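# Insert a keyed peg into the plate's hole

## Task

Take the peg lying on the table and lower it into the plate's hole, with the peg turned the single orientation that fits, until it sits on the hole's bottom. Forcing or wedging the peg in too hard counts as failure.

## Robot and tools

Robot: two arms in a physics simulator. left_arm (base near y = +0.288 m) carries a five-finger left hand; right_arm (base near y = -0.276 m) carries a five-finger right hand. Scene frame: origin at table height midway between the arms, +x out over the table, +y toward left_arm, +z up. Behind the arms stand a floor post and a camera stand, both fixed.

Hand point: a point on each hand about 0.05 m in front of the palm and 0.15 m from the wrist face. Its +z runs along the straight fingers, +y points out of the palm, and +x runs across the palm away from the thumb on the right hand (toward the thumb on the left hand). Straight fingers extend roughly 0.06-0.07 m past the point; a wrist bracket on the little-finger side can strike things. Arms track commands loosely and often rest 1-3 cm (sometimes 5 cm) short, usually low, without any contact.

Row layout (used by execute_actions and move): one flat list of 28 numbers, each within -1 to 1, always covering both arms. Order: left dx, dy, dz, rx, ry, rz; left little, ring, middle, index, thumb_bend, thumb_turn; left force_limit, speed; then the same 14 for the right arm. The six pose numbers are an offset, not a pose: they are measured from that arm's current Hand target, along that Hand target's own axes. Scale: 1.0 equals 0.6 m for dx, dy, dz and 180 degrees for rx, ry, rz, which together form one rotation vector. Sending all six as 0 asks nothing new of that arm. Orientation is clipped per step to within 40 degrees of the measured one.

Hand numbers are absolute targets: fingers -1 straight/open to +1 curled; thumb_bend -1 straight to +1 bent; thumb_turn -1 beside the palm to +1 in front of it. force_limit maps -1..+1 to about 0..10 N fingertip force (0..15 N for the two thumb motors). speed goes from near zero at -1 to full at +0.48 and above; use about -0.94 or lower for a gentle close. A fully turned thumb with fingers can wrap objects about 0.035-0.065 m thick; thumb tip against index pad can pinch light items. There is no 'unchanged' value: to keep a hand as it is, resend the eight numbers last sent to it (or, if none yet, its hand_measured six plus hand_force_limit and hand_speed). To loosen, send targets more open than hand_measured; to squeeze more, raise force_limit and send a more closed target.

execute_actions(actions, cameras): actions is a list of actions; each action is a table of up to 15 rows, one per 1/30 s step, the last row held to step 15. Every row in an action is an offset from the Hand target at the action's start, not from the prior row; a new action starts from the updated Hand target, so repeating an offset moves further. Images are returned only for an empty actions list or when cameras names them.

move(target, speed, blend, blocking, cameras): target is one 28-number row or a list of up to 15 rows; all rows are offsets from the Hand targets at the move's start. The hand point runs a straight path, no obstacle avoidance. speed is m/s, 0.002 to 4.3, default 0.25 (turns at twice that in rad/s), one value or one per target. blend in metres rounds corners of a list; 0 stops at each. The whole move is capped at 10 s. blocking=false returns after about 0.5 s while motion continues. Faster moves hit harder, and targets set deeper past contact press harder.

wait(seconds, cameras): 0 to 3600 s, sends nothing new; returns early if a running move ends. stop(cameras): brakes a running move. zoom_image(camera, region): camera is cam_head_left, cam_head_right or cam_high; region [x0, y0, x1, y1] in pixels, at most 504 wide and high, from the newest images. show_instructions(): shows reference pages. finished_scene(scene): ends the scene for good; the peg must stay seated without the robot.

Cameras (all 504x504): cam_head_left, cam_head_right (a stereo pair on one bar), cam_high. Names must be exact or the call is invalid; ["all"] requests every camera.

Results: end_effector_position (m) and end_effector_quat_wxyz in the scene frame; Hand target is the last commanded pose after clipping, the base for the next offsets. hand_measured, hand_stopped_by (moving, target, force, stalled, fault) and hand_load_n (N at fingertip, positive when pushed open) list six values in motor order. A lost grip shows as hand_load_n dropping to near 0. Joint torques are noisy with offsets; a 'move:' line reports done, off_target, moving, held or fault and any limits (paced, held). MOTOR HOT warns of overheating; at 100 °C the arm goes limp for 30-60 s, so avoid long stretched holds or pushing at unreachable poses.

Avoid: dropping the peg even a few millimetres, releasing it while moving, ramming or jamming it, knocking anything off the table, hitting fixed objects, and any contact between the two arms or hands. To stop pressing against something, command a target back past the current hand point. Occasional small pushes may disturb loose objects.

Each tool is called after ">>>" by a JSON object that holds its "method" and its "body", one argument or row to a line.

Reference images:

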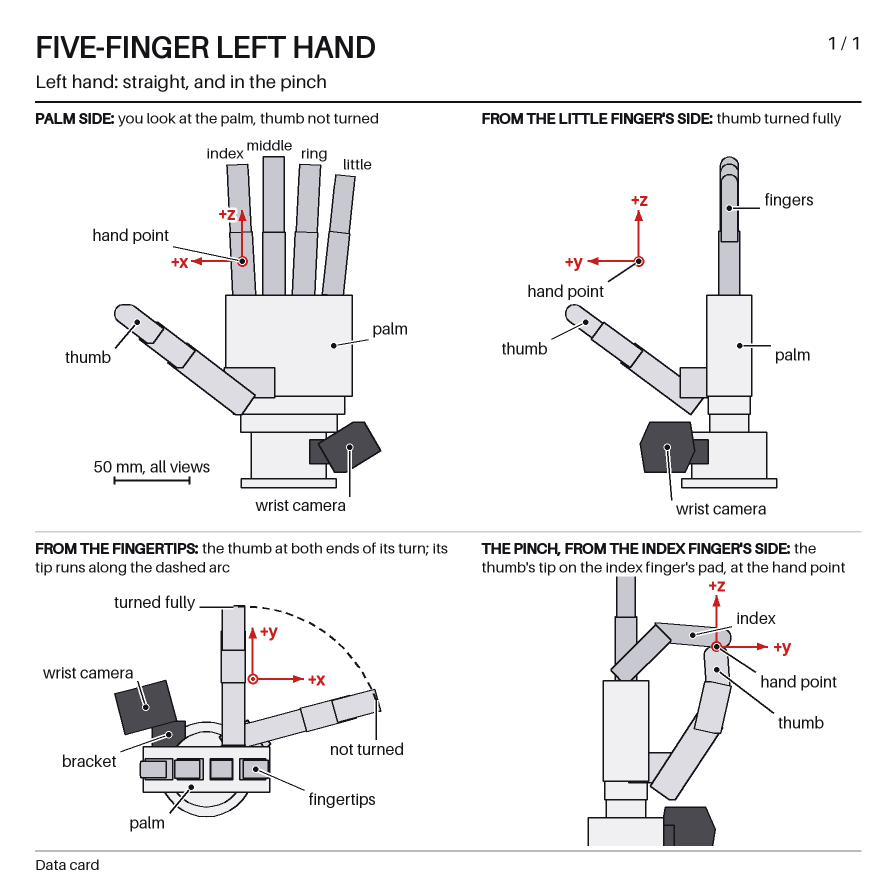

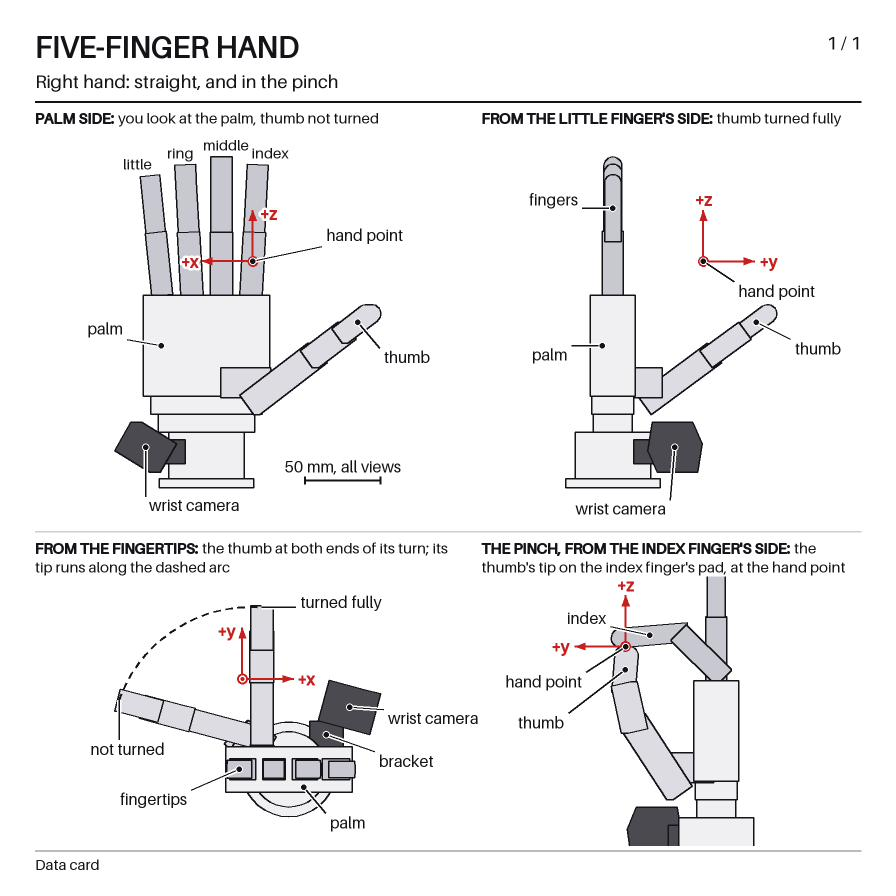

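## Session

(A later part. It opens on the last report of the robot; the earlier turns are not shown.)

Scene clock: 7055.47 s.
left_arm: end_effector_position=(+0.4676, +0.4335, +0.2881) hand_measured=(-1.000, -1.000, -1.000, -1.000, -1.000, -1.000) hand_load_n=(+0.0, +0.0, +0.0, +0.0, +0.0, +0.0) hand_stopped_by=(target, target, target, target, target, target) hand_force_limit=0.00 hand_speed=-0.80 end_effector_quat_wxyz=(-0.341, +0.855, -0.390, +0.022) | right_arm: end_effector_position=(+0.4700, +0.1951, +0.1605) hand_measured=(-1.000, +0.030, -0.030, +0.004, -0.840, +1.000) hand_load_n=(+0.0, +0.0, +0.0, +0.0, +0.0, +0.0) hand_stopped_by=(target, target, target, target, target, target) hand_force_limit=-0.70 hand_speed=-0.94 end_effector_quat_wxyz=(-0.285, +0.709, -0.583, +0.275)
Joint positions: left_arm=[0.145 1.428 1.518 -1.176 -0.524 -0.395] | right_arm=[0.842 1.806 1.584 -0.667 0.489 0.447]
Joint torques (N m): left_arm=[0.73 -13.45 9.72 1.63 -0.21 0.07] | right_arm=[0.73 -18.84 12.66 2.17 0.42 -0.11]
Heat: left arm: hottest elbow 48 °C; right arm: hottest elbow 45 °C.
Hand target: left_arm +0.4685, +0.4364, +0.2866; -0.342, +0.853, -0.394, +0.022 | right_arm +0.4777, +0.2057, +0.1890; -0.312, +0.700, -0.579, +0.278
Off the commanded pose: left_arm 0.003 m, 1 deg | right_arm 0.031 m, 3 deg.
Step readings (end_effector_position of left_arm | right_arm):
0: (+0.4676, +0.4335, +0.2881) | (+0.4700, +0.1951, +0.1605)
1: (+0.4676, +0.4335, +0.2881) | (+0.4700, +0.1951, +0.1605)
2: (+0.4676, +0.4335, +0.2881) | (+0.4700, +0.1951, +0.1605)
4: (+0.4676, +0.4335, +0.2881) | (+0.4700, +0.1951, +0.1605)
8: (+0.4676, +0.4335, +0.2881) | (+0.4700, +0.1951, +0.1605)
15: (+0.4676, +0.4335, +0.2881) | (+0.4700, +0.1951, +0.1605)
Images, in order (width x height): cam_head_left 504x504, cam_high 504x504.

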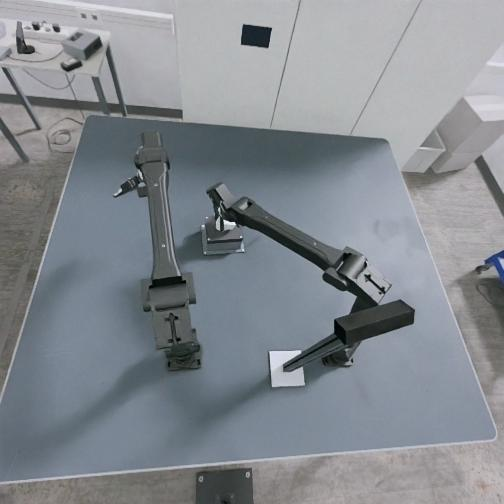

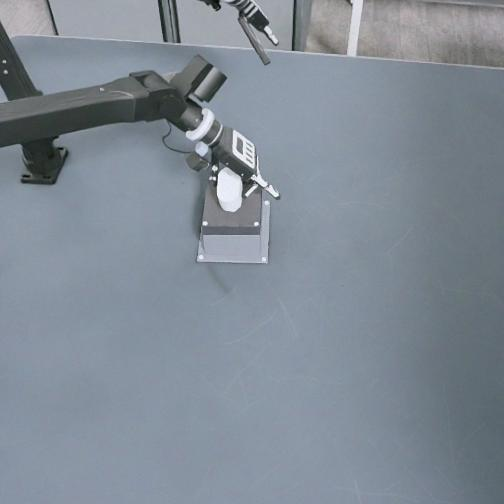

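>>> {"method": "execute_actions", "body": {
  "actions": [
    [[0,0,0,0,0,0,-1,-1,-1,-1,-1,-1,0,-0.8,0,0,0,0,0,0,-1,0.03,-0.03,0.005,-0.81,1,-0.7,-0.94]]
  ],
  "cameras": ["cam_high", "cam_head_left"]
}}

>>> {"method": "zoom_image", "body": {
  "camera": "cam_high",
  "region": [210, 164, 250, 214]
}}

>>> {"method": "zoom_image", "body": {
  "camera": "cam_head_left",
  "region": [200, 200, 250, 240]
}}

Scene clock: 7064.10 s.
left_arm: end_effector_position=(+0.4676, +0.4335, +0.2881) hand_measured=(-1.000, -1.000, -1.000, -1.000, -1.000, -1.000) hand_load_n=(+0.0, +0.0, +0.0, +0.0, +0.0, -0.5) hand_stopped_by=(target, target, target, target, target, target) hand_force_limit=0.00 hand_speed=-0.80 end_effector_quat_wxyz=(-0.341, +0.855, -0.390, +0.022) | right_arm: end_effector_position=(+0.4700, +0.1951, +0.1605) hand_measured=(-1.000, +0.030, -0.030, +0.004, -0.810, +1.000) hand_load_n=(+0.0, +0.0, +0.0, +0.0, +0.0, +0.0) hand_stopped_by=(target, target, target, target, target, target) hand_force_limit=-0.70 hand_speed=-0.94 end_effector_quat_wxyz=(-0.285, +0.709, -0.583, +0.275)
Joint positions: left_arm=[0.145 1.428 1.518 -1.176 -0.524 -0.395] | right_arm=[0.842 1.806 1.584 -0.667 0.489 0.447]
Joint torques (N m): left_arm=[0.73 -13.57 9.72 1.63 -0.21 0.08] | right_arm=[1.38 -18.84 12.68 2.18 0.46 -0.11]
Heat: left arm: hottest elbow 48 °C; right arm: hottest elbow 45 °C.
Hand target: left_arm +0.4685, +0.4364, +0.2866; -0.342, +0.853, -0.394, +0.022 | right_arm +0.4777, +0.2057, +0.1890; -0.312, +0.700, -0.579, +0.278
Off the commanded pose: left_arm 0.003 m, 1 deg | right_arm 0.031 m, 3 deg.
Step readings (end_effector_position of left_arm | right_arm):
0: (+0.4676, +0.4335, +0.2881) | (+0.4700, +0.1951, +0.1605)
1: (+0.4676, +0.4335, +0.2881) | (+0.4700, +0.1951, +0.1605)
2: (+0.4676, +0.4335, +0.2881) | (+0.4700, +0.1951, +0.1605)
4: (+0.4676, +0.4335, +0.2881) | (+0.4700, +0.1951, +0.1605)
8: (+0.4676, +0.4335, +0.2881) | (+0.4700, +0.1951, +0.1605)
15: (+0.4676, +0.4335, +0.2881) | (+0.4700, +0.1951, +0.1605)
Images, in order (width x height): cam_head_left 504x504, cam_high 504x504.

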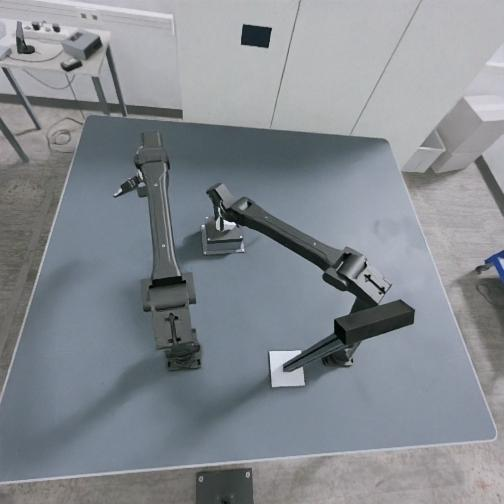

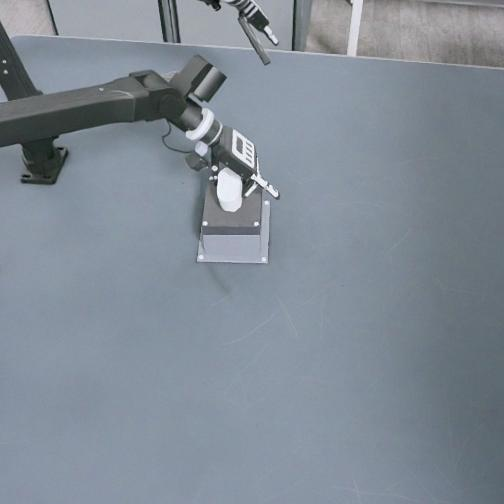

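Scaled by 10.080.

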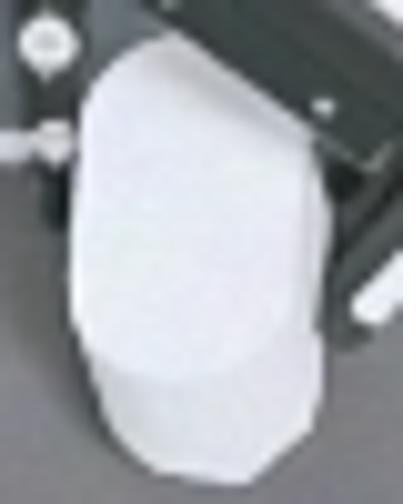

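Scaled by 10.080.

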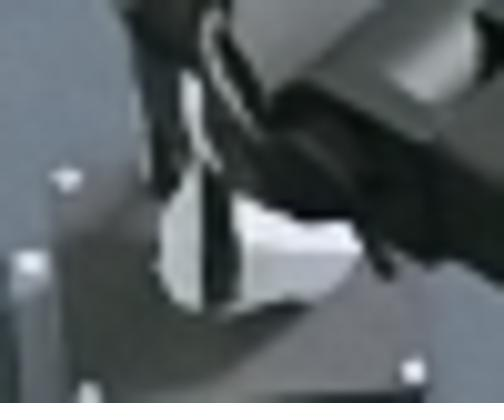

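>>> {"method": "execute_actions", "body": {
  "actions": [
    [[0,0,0,0,0,0,-1,-1,-1,-1,-1,-1,0,-0.8,0,0,0,0,0,0,-1,0.03,-0.03,0.005,-0.78,1,-0.7,-0.94]]
  ],
  "cameras": []
}}

>>> {"method": "execute_actions", "body": {
  "actions": [
    [[0,0,0,0,0,0,-1,-1,-1,-1,-1,-1,0,-0.8,0,0,0,0,0,0,-1,0.03,-0.03,0.005,-0.75,1,-0.7,-0.94]]
  ],
  "cameras": ["cam_high", "cam_head_left"]
}}

>>> {"method": "zoom_image", "body": {
  "camera": "cam_high",
  "region": [210, 164, 250, 214]
}}

>>> {"method": "zoom_image", "body": {
  "camera": "cam_head_left",
  "region": [200, 200, 250, 240]
}}

Scene clock: 7073.07 s.
left_arm: end_effector_position=(+0.4676, +0.4335, +0.2881) hand_measured=(-1.000, -1.000, -1.000, -1.000, -1.000, -1.000) hand_load_n=(+0.0, +0.0, +0.0, +0.0, +0.0, +0.0) hand_stopped_by=(target, target, target, target, target, target) hand_force_limit=0.00 hand_speed=-0.80 end_effector_quat_wxyz=(-0.341, +0.855, -0.390, +0.022) | right_arm: end_effector_position=(+0.4700, +0.1951, +0.1605) hand_measured=(-1.000, +0.030, -0.030, +0.004, -0.780, +1.000) hand_load_n=(+0.0, +0.0, +0.0, +0.0, +0.5, +0.0) hand_stopped_by=(target, target, target, target, target, target) hand_force_limit=-0.70 hand_speed=-0.94 end_effector_quat_wxyz=(-0.285, +0.709, -0.583, +0.275)
Joint positions: left_arm=[0.145 1.428 1.518 -1.176 -0.524 -0.395] | right_arm=[0.842 1.806 1.584 -0.667 0.489 0.447]
Joint torques (N m): left_arm=[0.67 -13.45 9.7 1.63 -0.21 0.08] | right_arm=[0.79 -18.84 12.68 2.17 0.42 -0.11]
Heat: left arm: hottest elbow 48 °C; right arm: hottest elbow 45 °C.
Hand target: left_arm +0.4685, +0.4364, +0.2866; -0.342, +0.853, -0.394, +0.022 | right_arm +0.4777, +0.2057, +0.1890; -0.312, +0.700, -0.579, +0.278
Off the commanded pose: left_arm 0.003 m, 1 deg | right_arm 0.031 m, 3 deg.
Step readings (end_effector_position of left_arm | right_arm):
0: (+0.4676, +0.4335, +0.2881) | (+0.4700, +0.1951, +0.1605)
1: (+0.4676, +0.4335, +0.2881) | (+0.4700, +0.1951, +0.1605)
2: (+0.4676, +0.4335, +0.2881) | (+0.4700, +0.1951, +0.1605)
4: (+0.4676, +0.4335, +0.2881) | (+0.4700, +0.1951, +0.1605)
8: (+0.4676, +0.4335, +0.2881) | (+0.4700, +0.1951, +0.1605)
15: (+0.4676, +0.4335, +0.2881) | (+0.4700, +0.1951, +0.1605)

Scene clock: 7073.77 s.
left_arm: end_effector_position=(+0.4676, +0.4335, +0.2881) hand_measured=(-1.000, -1.000, -1.000, -1.000, -1.000, -1.000) hand_load_n=(+0.0, +0.0, +0.0, +0.0, +0.0, +0.0) hand_stopped_by=(target, target, target, target, target, target) hand_force_limit=0.00 hand_speed=-0.80 end_effector_quat_wxyz=(-0.341, +0.855, -0.390, +0.022) | right_arm: end_effector_position=(+0.4698, +0.1952, +0.1605) hand_measured=(-1.000, +0.030, -0.030, +0.004, -0.754, +1.000) hand_load_n=(+0.0, +0.5, +0.0, +0.0, +2.5, +0.5) hand_stopped_by=(target, target, target, target, force, target) hand_force_limit=-0.70 hand_speed=-0.94 end_effector_quat_wxyz=(-0.285, +0.709, -0.583, +0.275)
Joint positions: left_arm=[0.145 1.428 1.518 -1.176 -0.524 -0.395] | right_arm=[0.843 1.806 1.584 -0.667 0.489 0.445]
Joint torques (N m): left_arm=[0.73 -13.51 9.72 1.62 -0.21 0.08] | right_arm=[0.79 -18.78 12.67 2.18 0.41 -0.1]
Heat: left arm: hottest elbow 48 °C; right arm: hottest elbow 45 °C.
Hand target: left_arm +0.4685, +0.4364, +0.2866; -0.342, +0.853, -0.394, +0.022 | right_arm +0.4777, +0.2057, +0.1890; -0.312, +0.700, -0.579, +0.278
Off the commanded pose: left_arm 0.003 m, 1 deg | right_arm 0.031 m, 3 deg.
Step readings (end_effector_position of left_arm | right_arm):
0: (+0.4676, +0.4335, +0.2881) | (+0.4700, +0.1951, +0.1605)
1: (+0.4676, +0.4335, +0.2881) | (+0.4700, +0.1951, +0.1605)
2: (+0.4676, +0.4335, +0.2881) | (+0.4700, +0.1951, +0.1605)
4: (+0.4676, +0.4335, +0.2881) | (+0.4700, +0.1951, +0.1605)
8: (+0.4676, +0.4335, +0.2881) | (+0.4700, +0.1951, +0.1605)
15: (+0.4676, +0.4335, +0.2881) | (+0.4698, +0.1952, +0.1605)
Images, in order (width x height): cam_head_left 504x504, cam_high 504x504.

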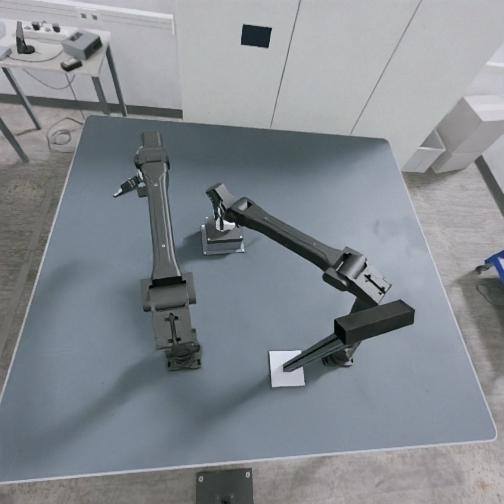

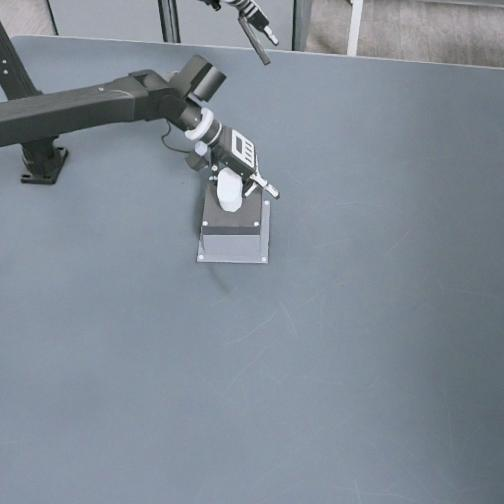

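Scaled by 10.080.

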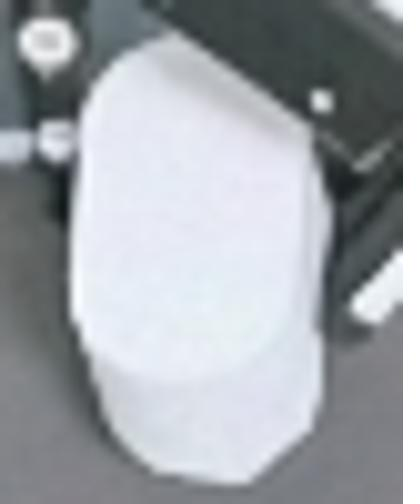

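Scaled by 10.080.

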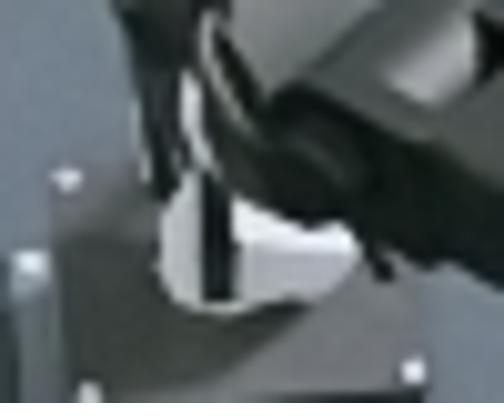

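>>> {"method": "execute_actions", "body": {
  "actions": [
    [[0,0,0,0,0,0,-1,-1,-1,-1,-1,-1,0,-0.8,0,0,0,0,0,0,-1,0.0,-0.06,-0.025,-0.754,1,-0.7,-0.94]]
  ],
  "cameras": ["cam_high", "cam_head_left"]
}}

>>> {"method": "zoom_image", "body": {
  "camera": "cam_high",
  "region": [210, 164, 250, 214]
}}

>>> {"method": "zoom_image", "body": {
  "camera": "cam_head_left",
  "region": [200, 200, 250, 240]
}}

Scene clock: 7086.70 s.
left_arm: end_effector_position=(+0.4676, +0.4335, +0.2881) hand_measured=(-1.000, -1.000, -1.000, -1.000, -1.000, -1.000) hand_load_n=(+0.0, +0.0, +0.0, +0.0, +0.0, +0.0) hand_stopped_by=(target, target, target, target, target, target) hand_force_limit=0.00 hand_speed=-0.80 end_effector_quat_wxyz=(-0.341, +0.855, -0.390, +0.022) | right_arm: end_effector_position=(+0.4694, +0.1956, +0.1605) hand_measured=(-1.000, +0.000, -0.060, -0.026, -0.756, +1.000) hand_load_n=(+0.5, +0.0, +0.0, +0.0, +1.5, +0.0) hand_stopped_by=(target, target, target, target, target, target) hand_force_limit=-0.70 hand_speed=-0.94 end_effector_quat_wxyz=(-0.285, +0.710, -0.583, +0.275)
Joint positions: left_arm=[0.145 1.428 1.518 -1.176 -0.524 -0.395] | right_arm=[0.843 1.806 1.584 -0.667 0.489 0.445]
Joint torques (N m): left_arm=[0.73 -13.51 9.72 1.62 -0.21 0.07] | right_arm=[0.67 -18.84 12.66 2.15 0.41 -0.11]
Heat: left arm: hottest elbow 48 °C; right arm: hottest elbow 45 °C.
Hand target: left_arm +0.4685, +0.4364, +0.2866; -0.342, +0.853, -0.394, +0.022 | right_arm +0.4776, +0.2058, +0.1890; -0.312, +0.700, -0.579, +0.278
Off the commanded pose: left_arm 0.003 m, 1 deg | right_arm 0.031 m, 3 deg.
Step readings (end_effector_position of left_arm | right_arm):
0: (+0.4676, +0.4335, +0.2881) | (+0.4698, +0.1952, +0.1605)
1: (+0.4676, +0.4335, +0.2881) | (+0.4698, +0.1952, +0.1605)
2: (+0.4676, +0.4335, +0.2881) | (+0.4698, +0.1952, +0.1605)
4: (+0.4676, +0.4335, +0.2881) | (+0.4698, +0.1952, +0.1605)
8: (+0.4676, +0.4335, +0.2881) | (+0.4694, +0.1956, +0.1605)
15: (+0.4676, +0.4335, +0.2881) | (+0.4694, +0.1956, +0.1605)
Images, in order (width x height): cam_head_left 504x504, cam_high 504x504.

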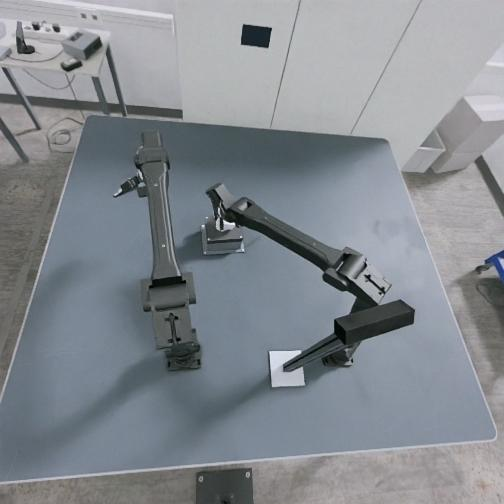

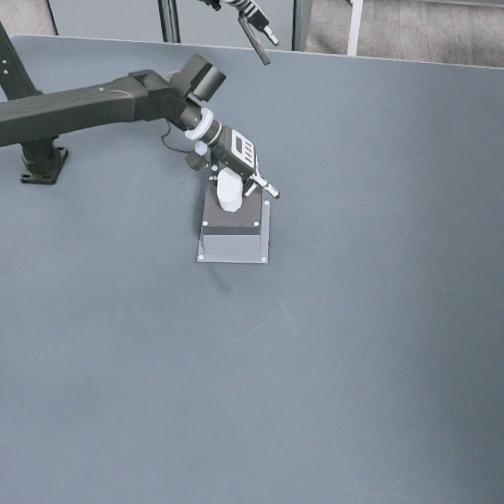

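Scaled by 10.080.

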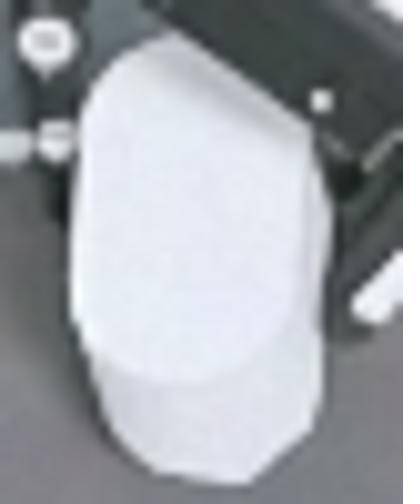

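Scaled by 10.080.

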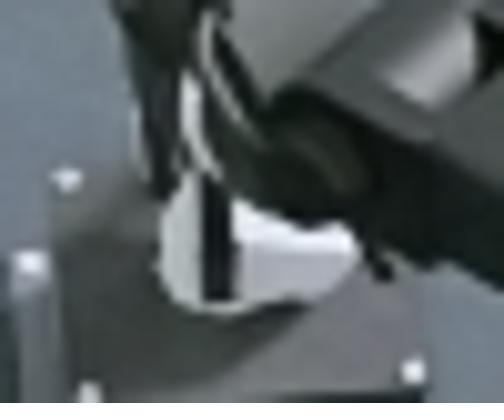

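>>> {"method": "execute_actions", "body": {
  "actions": [
    [[0,0,0,0,0,0,-1,-1,-1,-1,-1,-1,0,-0.8,0,0,0,0,0,0,-1,0.0,-0.06,-0.025,-0.87,1,-0.7,-0.9]]
  ],
  "cameras": []
}}

>>> {"method": "execute_actions", "body": {
  "actions": [
    [[0,0,0,0,0,0,-1,-1,-1,-1,-1,-1,0,-0.8,0,0,0,0,0,0,-1,-0.1,-0.16,-0.125,-0.94,1,-0.7,-0.9]]
  ],
  "cameras": ["cam_high", "cam_head_left"]
}}

>>> {"method": "zoom_image", "body": {
  "camera": "cam_high",
  "region": [210, 164, 250, 214]
}}

>>> {"method": "zoom_image", "body": {
  "camera": "cam_head_left",
  "region": [200, 200, 250, 240]
}}

Scene clock: 7175.97 s.
left_arm: end_effector_position=(+0.4676, +0.4335, +0.2881) hand_measured=(-1.000, -1.000, -1.000, -1.000, -1.000, -1.000) hand_load_n=(+0.0, +0.0, +0.0, +0.0, +0.0, +0.0) hand_stopped_by=(target, target, target, target, target, target) hand_force_limit=0.00 hand_speed=-0.80 end_effector_quat_wxyz=(-0.341, +0.855, -0.390, +0.022) | right_arm: end_effector_position=(+0.4694, +0.1956, +0.1605) hand_measured=(-1.000, +0.000, -0.060, -0.026, -0.870, +1.000) hand_load_n=(+0.0, +0.0, +0.0, +0.0, +0.0, +0.0) hand_stopped_by=(target, target, target, target, target, target) hand_force_limit=-0.70 hand_speed=-0.90 end_effector_quat_wxyz=(-0.285, +0.710, -0.583, +0.275)
Joint positions: left_arm=[0.145 1.428 1.518 -1.176 -0.524 -0.395] | right_arm=[0.843 1.806 1.584 -0.667 0.489 0.445]
Joint torques (N m): left_arm=[0.73 -13.51 9.73 1.63 -0.21 0.08] | right_arm=[0.09 -18.84 12.67 2.17 0.41 -0.1]
Heat: left arm: hottest elbow 48 °C; right arm: hottest elbow 45 °C.
Hand target: left_arm +0.4685, +0.4364, +0.2866; -0.342, +0.853, -0.394, +0.022 | right_arm +0.4776, +0.2058, +0.1890; -0.312, +0.700, -0.579, +0.278
Off the commanded pose: left_arm 0.003 m, 1 deg | right_arm 0.031 m, 3 deg.
Step readings (end_effector_position of left_arm | right_arm):
0: (+0.4676, +0.4335, +0.2881) | (+0.4694, +0.1956, +0.1605)
1: (+0.4676, +0.4335, +0.2881) | (+0.4694, +0.1956, +0.1605)
2: (+0.4676, +0.4335, +0.2881) | (+0.4694, +0.1956, +0.1605)
4: (+0.4676, +0.4335, +0.2881) | (+0.4694, +0.1956, +0.1605)
8: (+0.4676, +0.4335, +0.2881) | (+0.4694, +0.1956, +0.1605)
15: (+0.4676, +0.4335, +0.2881) | (+0.4694, +0.1956, +0.1605)

Scene clock: 7176.70 s.
left_arm: end_effector_position=(+0.4676, +0.4335, +0.2881) hand_measured=(-1.000, -1.000, -1.000, -1.000, -1.000, -1.000) hand_load_n=(+0.0, +0.0, +0.0, +0.0, +0.0, +0.0) hand_stopped_by=(target, target, target, target, target, target) hand_force_limit=0.00 hand_speed=-0.80 end_effector_quat_wxyz=(-0.341, +0.855, -0.390, +0.022) | right_arm: end_effector_position=(+0.4694, +0.1956, +0.1605) hand_measured=(-1.000, -0.100, -0.160, -0.126, -0.940, +1.000) hand_load_n=(+0.0, +0.0, +0.0, +0.0, -0.5, +0.0) hand_stopped_by=(target, target, target, target, target, target) hand_force_limit=-0.70 hand_speed=-0.90 end_effector_quat_wxyz=(-0.285, +0.710, -0.583, +0.275)
Joint positions: left_arm=[0.145 1.428 1.518 -1.176 -0.524 -0.395] | right_arm=[0.843 1.806 1.584 -0.667 0.489 0.445]
Joint torques (N m): left_arm=[0.73 -13.51 9.7 1.63 -0.21 0.08] | right_arm=[0.73 -18.84 12.68 2.17 0.42 -0.1]
Heat: left arm: hottest elbow 48 °C; right arm: hottest elbow 45 °C.
Hand target: left_arm +0.4685, +0.4364, +0.2866; -0.342, +0.853, -0.394, +0.022 | right_arm +0.4776, +0.2058, +0.1890; -0.312, +0.700, -0.579, +0.278
Off the commanded pose: left_arm 0.003 m, 1 deg | right_arm 0.031 m, 3 deg.
Step readings (end_effector_position of left_arm | right_arm):
0: (+0.4676, +0.4335, +0.2881) | (+0.4694, +0.1956, +0.1605)
1: (+0.4676, +0.4335, +0.2881) | (+0.4694, +0.1956, +0.1605)
2: (+0.4676, +0.4335, +0.2881) | (+0.4694, +0.1956, +0.1605)
4: (+0.4676, +0.4335, +0.2881) | (+0.4694, +0.1956, +0.1605)
8: (+0.4676, +0.4335, +0.2881) | (+0.4694, +0.1956, +0.1605)
15: (+0.4676, +0.4335, +0.2881) | (+0.4694, +0.1956, +0.1605)
Images, in order (width x height): cam_head_left 504x504, cam_high 504x504.

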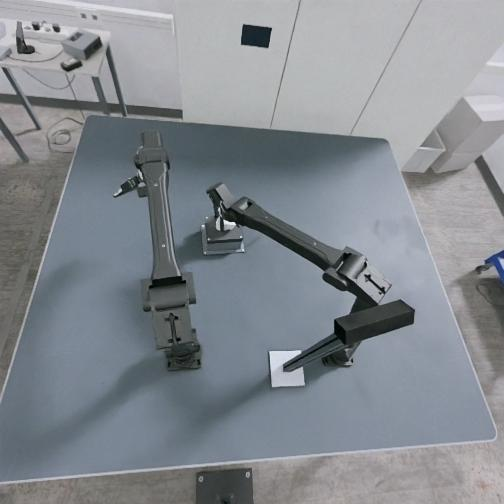

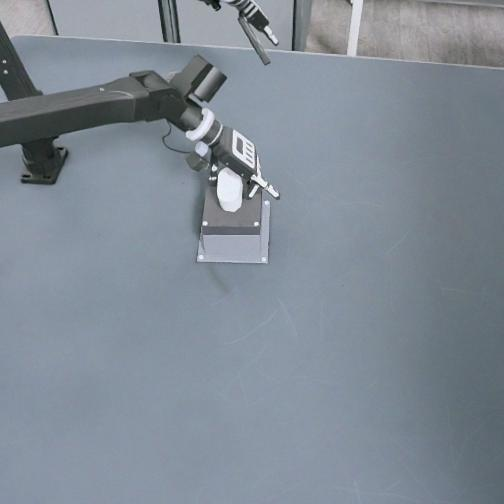

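Scaled by 10.080.

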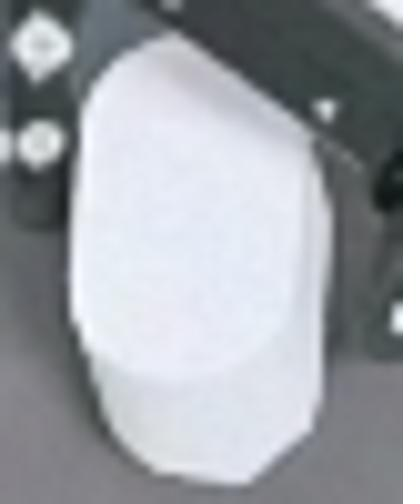

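Scaled by 10.080.

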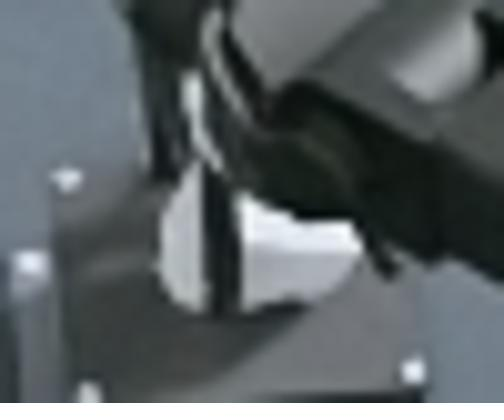

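>>> {"method": "execute_actions", "body": {
  "actions": [
    [[0,0,0,0,0,0,-1,-1,-1,-1,-1,-1,0,-0.8,0,0,0,0,0,0,-1,-0.3,-0.36,-0.325,-1,1,-0.7,-0.8]]
  ],
  "cameras": []
}}

>>> {"method": "execute_actions", "body": {
  "actions": [
    [[0,0,0,0,0,0,-1,-1,-1,-1,-1,-1,0,-0.8,0,0,0,0,0,0,-1,-0.6,-0.66,-0.625,-1,1,-0.7,-0.8]]
  ],
  "cameras": []
}}

>>> {"method": "execute_actions", "body": {
  "actions": [
    [[0,0,0,0,0,0,-1,-1,-1,-1,-1,-1,0,-0.8,0,0,0,0,0,0,-1,-1,-1,-1,-1,1,-0.7,-0.8]]
  ],
  "cameras": ["all"]
}}

>>> {"method": "zoom_image", "body": {
  "camera": "cam_high",
  "region": [210, 164, 250, 214]
}}

>>> {"method": "zoom_image", "body": {
  "camera": "cam_head_left",
  "region": [200, 200, 250, 240]
}}

Scene clock: 7192.50 s.
left_arm: end_effector_position=(+0.4676, +0.4335, +0.2881) hand_measured=(-1.000, -1.000, -1.000, -1.000, -1.000, -1.000) hand_load_n=(+0.0, +0.0, +0.0, +0.0, +0.0, +0.0) hand_stopped_by=(target, target, target, target, target, target) hand_force_limit=0.00 hand_speed=-0.80 end_effector_quat_wxyz=(-0.341, +0.855, -0.390, +0.022) | right_arm: end_effector_position=(+0.4694, +0.1956, +0.1605) hand_measured=(-1.000, -0.300, -0.360, -0.326, -1.000, +1.000) hand_load_n=(+0.0, +0.0, +0.0, +0.0, +0.0, +0.0) hand_stopped_by=(target, target, target, target, target, target) hand_force_limit=-0.70 hand_speed=-0.80 end_effector_quat_wxyz=(-0.285, +0.710, -0.583, +0.275)
Joint positions: left_arm=[0.145 1.428 1.518 -1.176 -0.524 -0.395] | right_arm=[0.843 1.806 1.584 -0.667 0.489 0.445]
Joint torques (N m): left_arm=[0.73 -13.45 9.72 1.63 -0.21 0.08] | right_arm=[0.67 -18.78 12.68 2.15 0.42 -0.1]
Heat: left arm: hottest elbow 48 °C; right arm: hottest elbow 45 °C.
Hand target: left_arm +0.4685, +0.4364, +0.2866; -0.342, +0.853, -0.394, +0.022 | right_arm +0.4776, +0.2058, +0.1890; -0.312, +0.700, -0.579, +0.278
Off the commanded pose: left_arm 0.003 m, 1 deg | right_arm 0.031 m, 3 deg.
Step readings (end_effector_position of left_arm | right_arm):
0: (+0.4676, +0.4335, +0.2881) | (+0.4694, +0.1956, +0.1605)
1: (+0.4676, +0.4335, +0.2881) | (+0.4694, +0.1956, +0.1605)
2: (+0.4676, +0.4335, +0.2881) | (+0.4694, +0.1956, +0.1605)
4: (+0.4676, +0.4335, +0.2881) | (+0.4694, +0.1956, +0.1605)
8: (+0.4676, +0.4335, +0.2881) | (+0.4694, +0.1956, +0.1605)
15: (+0.4676, +0.4335, +0.2881) | (+0.4694, +0.1956, +0.1605)

Scene clock: 7193.33 s.
left_arm: end_effector_position=(+0.4676, +0.4335, +0.2881) hand_measured=(-1.000, -1.000, -1.000, -1.000, -1.000, -1.000) hand_load_n=(+0.0, +0.0, +0.0, +0.0, +0.0, +0.0) hand_stopped_by=(target, target, target, target, target, target) hand_force_limit=0.00 hand_speed=-0.80 end_effector_quat_wxyz=(-0.341, +0.855, -0.390, +0.022) | right_arm: end_effector_position=(+0.4694, +0.1956, +0.1605) hand_measured=(-1.000, -0.600, -0.660, -0.626, -1.000, +1.000) hand_load_n=(+0.0, +0.0, +0.0, +0.0, +0.0, +0.0) hand_stopped_by=(target, target, target, target, target, target) hand_force_limit=-0.70 hand_speed=-0.80 end_effector_quat_wxyz=(-0.285, +0.710, -0.583, +0.275)
Joint positions: left_arm=[0.145 1.428 1.518 -1.176 -0.524 -0.395] | right_arm=[0.843 1.806 1.584 -0.667 0.489 0.445]
Joint torques (N m): left_arm=[0.73 -13.51 9.72 1.62 -0.21 0.07] | right_arm=[0.67 -18.84 12.7 2.17 0.42 -0.11]
Heat: left arm: hottest elbow 48 °C; right arm: hottest elbow 45 °C.
Hand target: left_arm +0.4685, +0.4364, +0.2866; -0.342, +0.853, -0.394, +0.022 | right_arm +0.4776, +0.2058, +0.1890; -0.312, +0.700, -0.579, +0.278
Off the commanded pose: left_arm 0.003 m, 1 deg | right_arm 0.031 m, 3 deg.
Step readings (end_effector_position of left_arm | right_arm):
0: (+0.4676, +0.4335, +0.2881) | (+0.4694, +0.1956, +0.1605)
1: (+0.4676, +0.4335, +0.2881) | (+0.4694, +0.1956, +0.1605)
2: (+0.4676, +0.4335, +0.2881) | (+0.4694, +0.1956, +0.1605)
4: (+0.4676, +0.4335, +0.2881) | (+0.4694, +0.1956, +0.1605)
8: (+0.4676, +0.4335, +0.2881) | (+0.4694, +0.1956, +0.1605)
15: (+0.4676, +0.4335, +0.2881) | (+0.4694, +0.1956, +0.1605)

Scene clock: 7194.33 s.
left_arm: end_effector_position=(+0.4676, +0.4335, +0.2881) hand_measured=(-1.000, -1.000, -1.000, -1.000, -1.000, -1.000) hand_load_n=(+0.0, +0.0, +0.0, +0.0, +0.0, +0.0) hand_stopped_by=(target, target, target, target, target, target) hand_force_limit=0.00 hand_speed=-0.80 end_effector_quat_wxyz=(-0.341, +0.855, -0.390, +0.022) | right_arm: end_effector_position=(+0.4694, +0.1956, +0.1605) hand_measured=(-1.000, -1.000, -1.000, -1.000, -1.000, +1.000) hand_load_n=(-0.5, +0.0, +0.0, +0.0, +0.0, +0.0) hand_stopped_by=(target, target, target, target, target, target) hand_force_limit=-0.70 hand_speed=-0.80 end_effector_quat_wxyz=(-0.285, +0.710, -0.583, +0.275)
Joint positions: left_arm=[0.145 1.428 1.518 -1.176 -0.524 -0.395] | right_arm=[0.843 1.806 1.584 -0.667 0.489 0.445]
Joint torques (N m): left_arm=[0.73 -13.51 9.72 1.62 -0.21 0.08] | right_arm=[0.73 -18.84 12.7 2.18 0.42 -0.1]
Heat: left arm: hottest elbow 48 °C; right arm: hottest elbow 45 °C.
Hand target: left_arm +0.4685, +0.4364, +0.2866; -0.342, +0.853, -0.394, +0.022 | right_arm +0.4776, +0.2058, +0.1890; -0.312, +0.700, -0.579, +0.278
Off the commanded pose: left_arm 0.003 m, 1 deg | right_arm 0.031 m, 3 deg.
Step readings (end_effector_position of left_arm | right_arm):
0: (+0.4676, +0.4335, +0.2881) | (+0.4694, +0.1956, +0.1605)
1: (+0.4676, +0.4335, +0.2881) | (+0.4694, +0.1956, +0.1605)
2: (+0.4676, +0.4335, +0.2881) | (+0.4694, +0.1956, +0.1605)
4: (+0.4676, +0.4335, +0.2881) | (+0.4694, +0.1956, +0.1605)
8: (+0.4676, +0.4335, +0.2881) | (+0.4694, +0.1956, +0.1605)
15: (+0.4676, +0.4335, +0.2881) | (+0.4694, +0.1956, +0.1605)

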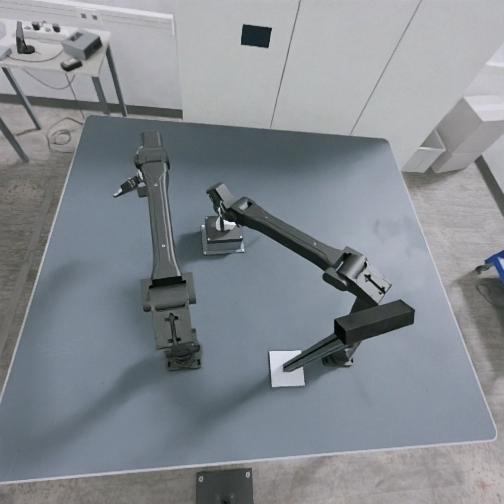

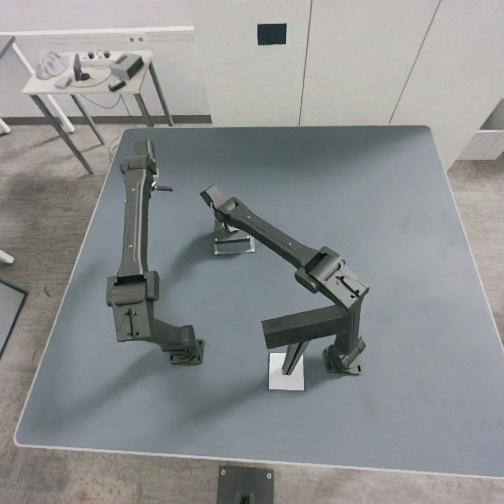

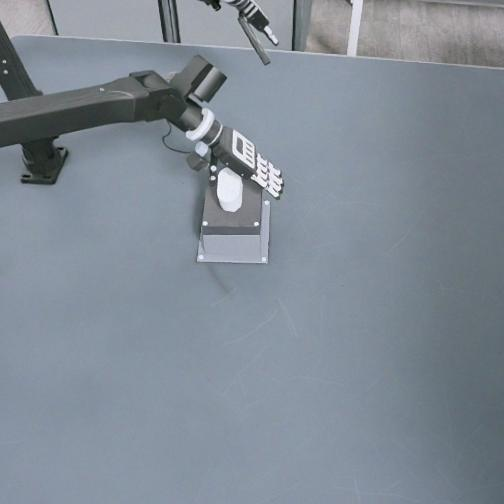

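Scaled by 10.080.

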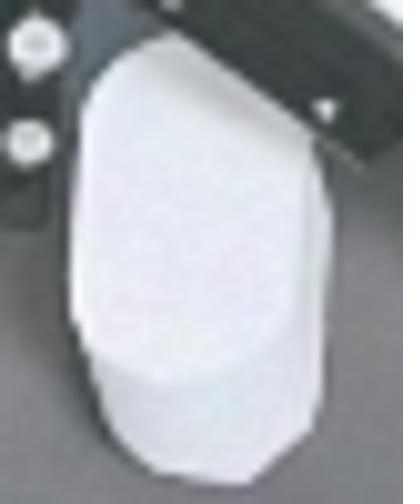

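Scaled by 10.080.

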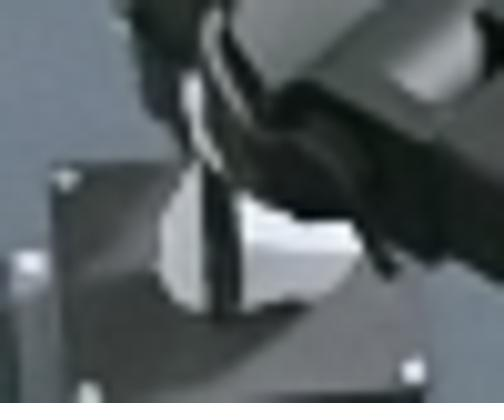

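>>> {"method": "move", "body": {
  "target": [
    [0,0,0,0,0,0,-1,-1,-1,-1,-1,-1,0,-0.8,0.0056,-0.152,-0.130,0,0,0,-1,-1,-1,-1,-1,1,-0.7,-0.8]
  ],
  "speed": 0.05,
  "cameras": ["all"]
}}

>>> {"method": "zoom_image", "body": {
  "camera": "cam_high",
  "region": [210, 164, 250, 214]
}}

>>> {"method": "zoom_image", "body": {
  "camera": "cam_head_left",
  "region": [200, 200, 250, 240]
}}

Scene clock: 7219.17 s.
left_arm: end_effector_position=(+0.4676, +0.4335, +0.2881) hand_measured=(-1.000, -1.000, -1.000, -1.000, -1.000, -1.000) hand_load_n=(+0.0, +0.0, +0.0, +0.0, +0.5, +0.0) hand_stopped_by=(target, target, target, target, target, target) hand_force_limit=0.00 hand_speed=-0.80 end_effector_quat_wxyz=(-0.341, +0.855, -0.390, +0.022) | right_arm: end_effector_position=(+0.4719, +0.1983, +0.2665) hand_measured=(-1.000, -1.000, -1.000, -1.000, -1.000, +1.000) hand_load_n=(+0.0, +0.0, +0.0, +0.0, +0.0, +0.0) hand_stopped_by=(target, target, target, target, target, target) hand_force_limit=-0.70 hand_speed=-0.80 end_effector_quat_wxyz=(-0.281, +0.711, -0.583, +0.275)
Joint positions: left_arm=[0.145 1.428 1.518 -1.176 -0.524 -0.395] | right_arm=[0.843 1.798 1.856 -0.957 0.489 0.445]
Joint torques (N m): left_arm=[0.73 -13.51 9.72 1.63 -0.21 0.07] | right_arm=[0.73 -19.19 15.61 1.18 0.42 -0.11]
Heat: left arm: hottest elbow 48 °C; right arm: hottest elbow 45 °C.
Hand target: left_arm +0.4685, +0.4364, +0.2866; -0.342, +0.853, -0.394, +0.022 | right_arm +0.4778, +0.2059, +0.3089; -0.312, +0.700, -0.579, +0.278
Off the commanded pose: left_arm 0.003 m, 1 deg | right_arm 0.044 m, 4 deg.
move: off_target (right_arm)

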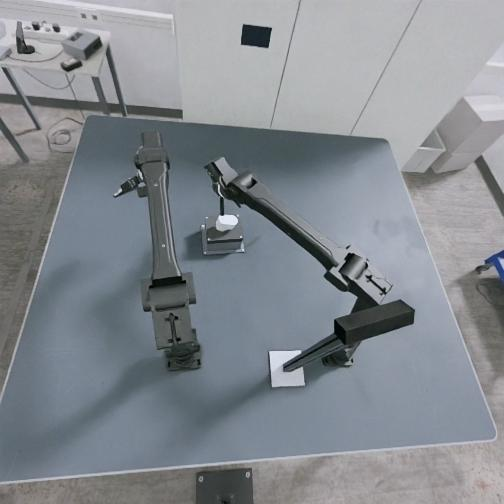

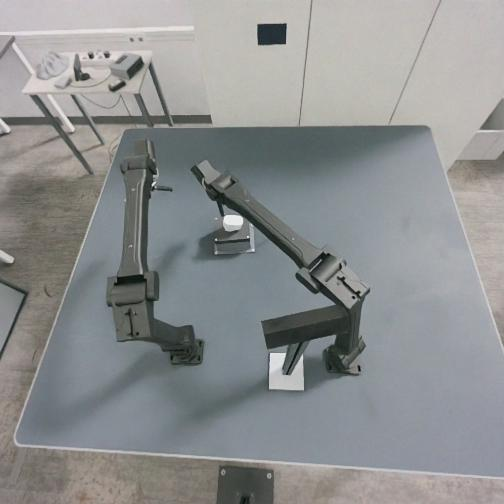

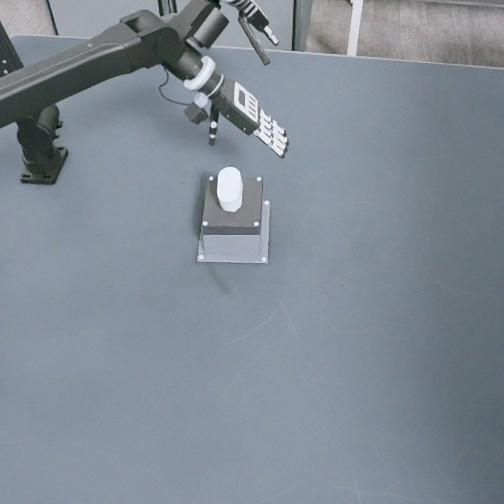

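Scaled by 10.080.

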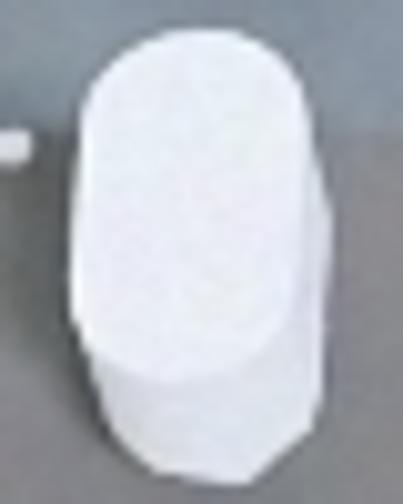

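Scaled by 10.080.

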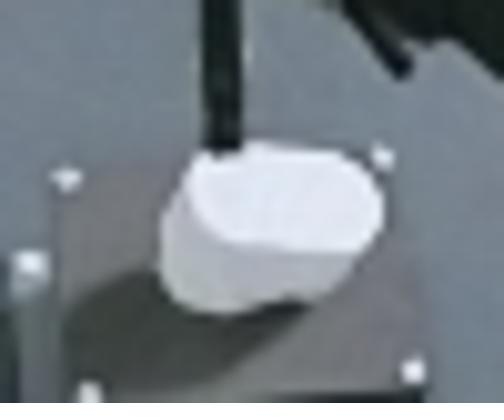

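>>> {"method": "zoom_image", "body": {
  "camera": "cam_head_right",
  "region": [208, 205, 258, 255]
}}

>>> {"method": "zoom_image", "body": {
  "camera": "cam_head_left",
  "region": [210, 210, 244, 236]
}}

>>> {"method": "zoom_image", "body": {
  "camera": "cam_high",
  "region": [195, 160, 275, 240]
}}

Scaled by 10.080.

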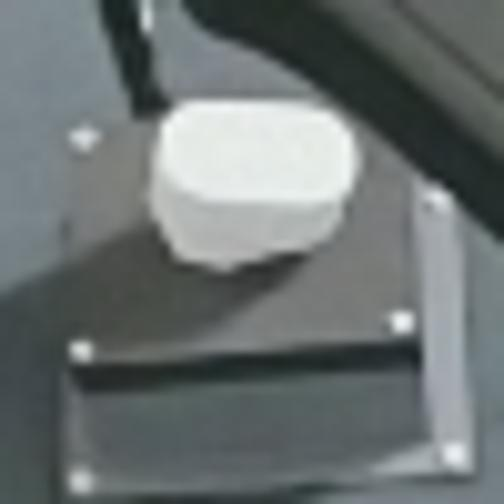

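Scaled by 14.824.

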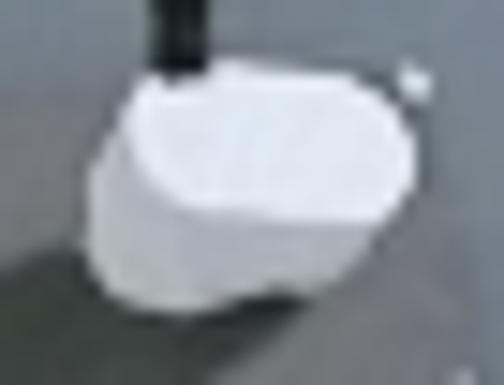

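Scaled by 6.300.

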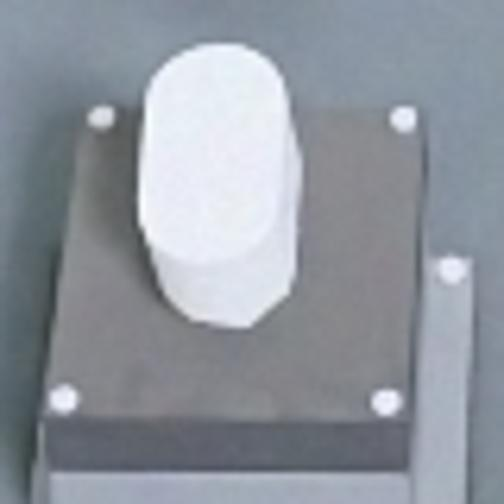

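>>> {"method": "move", "body": {
  "target": [
    [0,0,0,0,0,0,-1,-1,-1,-1,-1,-1,0,-0.8,0,0,0,0.235,0,0,-1,-1,-1,-1,-1,-1,-0.7,0]
  ],
  "speed": 0.12,
  "cameras": ["all"]
}}

Scene clock: 7578.47 s.
left_arm: end_effector_position=(+0.4676, +0.4335, +0.2881) hand_measured=(-1.000, -1.000, -1.000, -1.000, -1.000, -1.000) hand_load_n=(+0.0, +0.0, +0.0, +0.0, +0.0, +0.0) hand_stopped_by=(target, target, target, target, target, target) hand_force_limit=0.00 hand_speed=-0.80 end_effector_quat_wxyz=(-0.341, +0.855, -0.390, +0.022) | right_arm: end_effector_position=(+0.4824, +0.2044, +0.2985) hand_measured=(-1.000, -1.000, -1.000, -1.000, -1.000, -1.000) hand_load_n=(+0.0, +0.0, +0.0, +0.0, +0.0, +0.0) hand_stopped_by=(target, target, target, target, target, target) hand_force_limit=-0.70 hand_speed=0.00 end_effector_quat_wxyz=(+0.535, -0.546, +0.445, -0.466)
Joint positions: left_arm=[0.145 1.428 1.518 -1.176 -0.524 -0.395] | right_arm=[0.932 1.612 1.217 0.405 0.736 -0.04]
Joint torques (N m): left_arm=[0.73 -13.45 9.72 1.62 -0.21 0.08] | right_arm=[1.14 -15.74 9.35 2.92 0.11 -0.16]
Heat: left arm: hottest elbow 48 °C; right arm: hottest elbow 51 °C.
Hand target: left_arm +0.4685, +0.4364, +0.2866; -0.342, +0.853, -0.394, +0.022 | right_arm +0.4779, +0.2058, +0.3088; +0.543, -0.541, +0.439, -0.468
Off the commanded pose: left_arm 0.003 m, 1 deg | right_arm 0.012 m, 1 deg.
move: off_target (right_arm)

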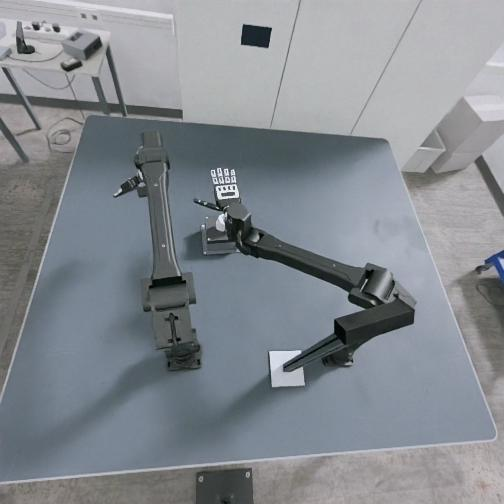

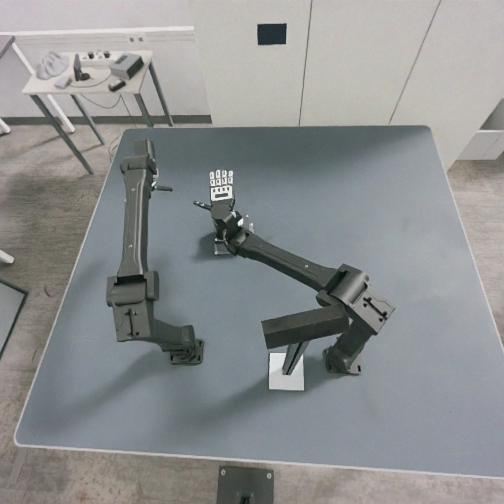

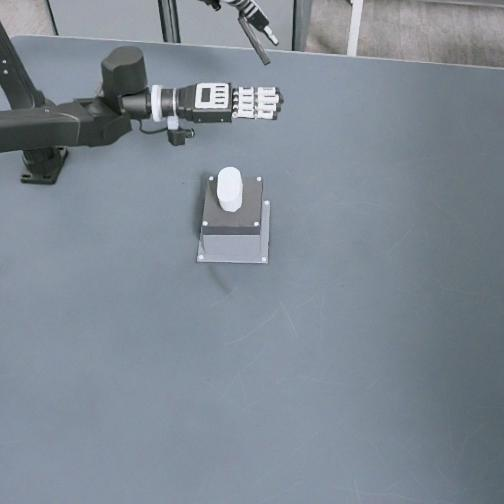

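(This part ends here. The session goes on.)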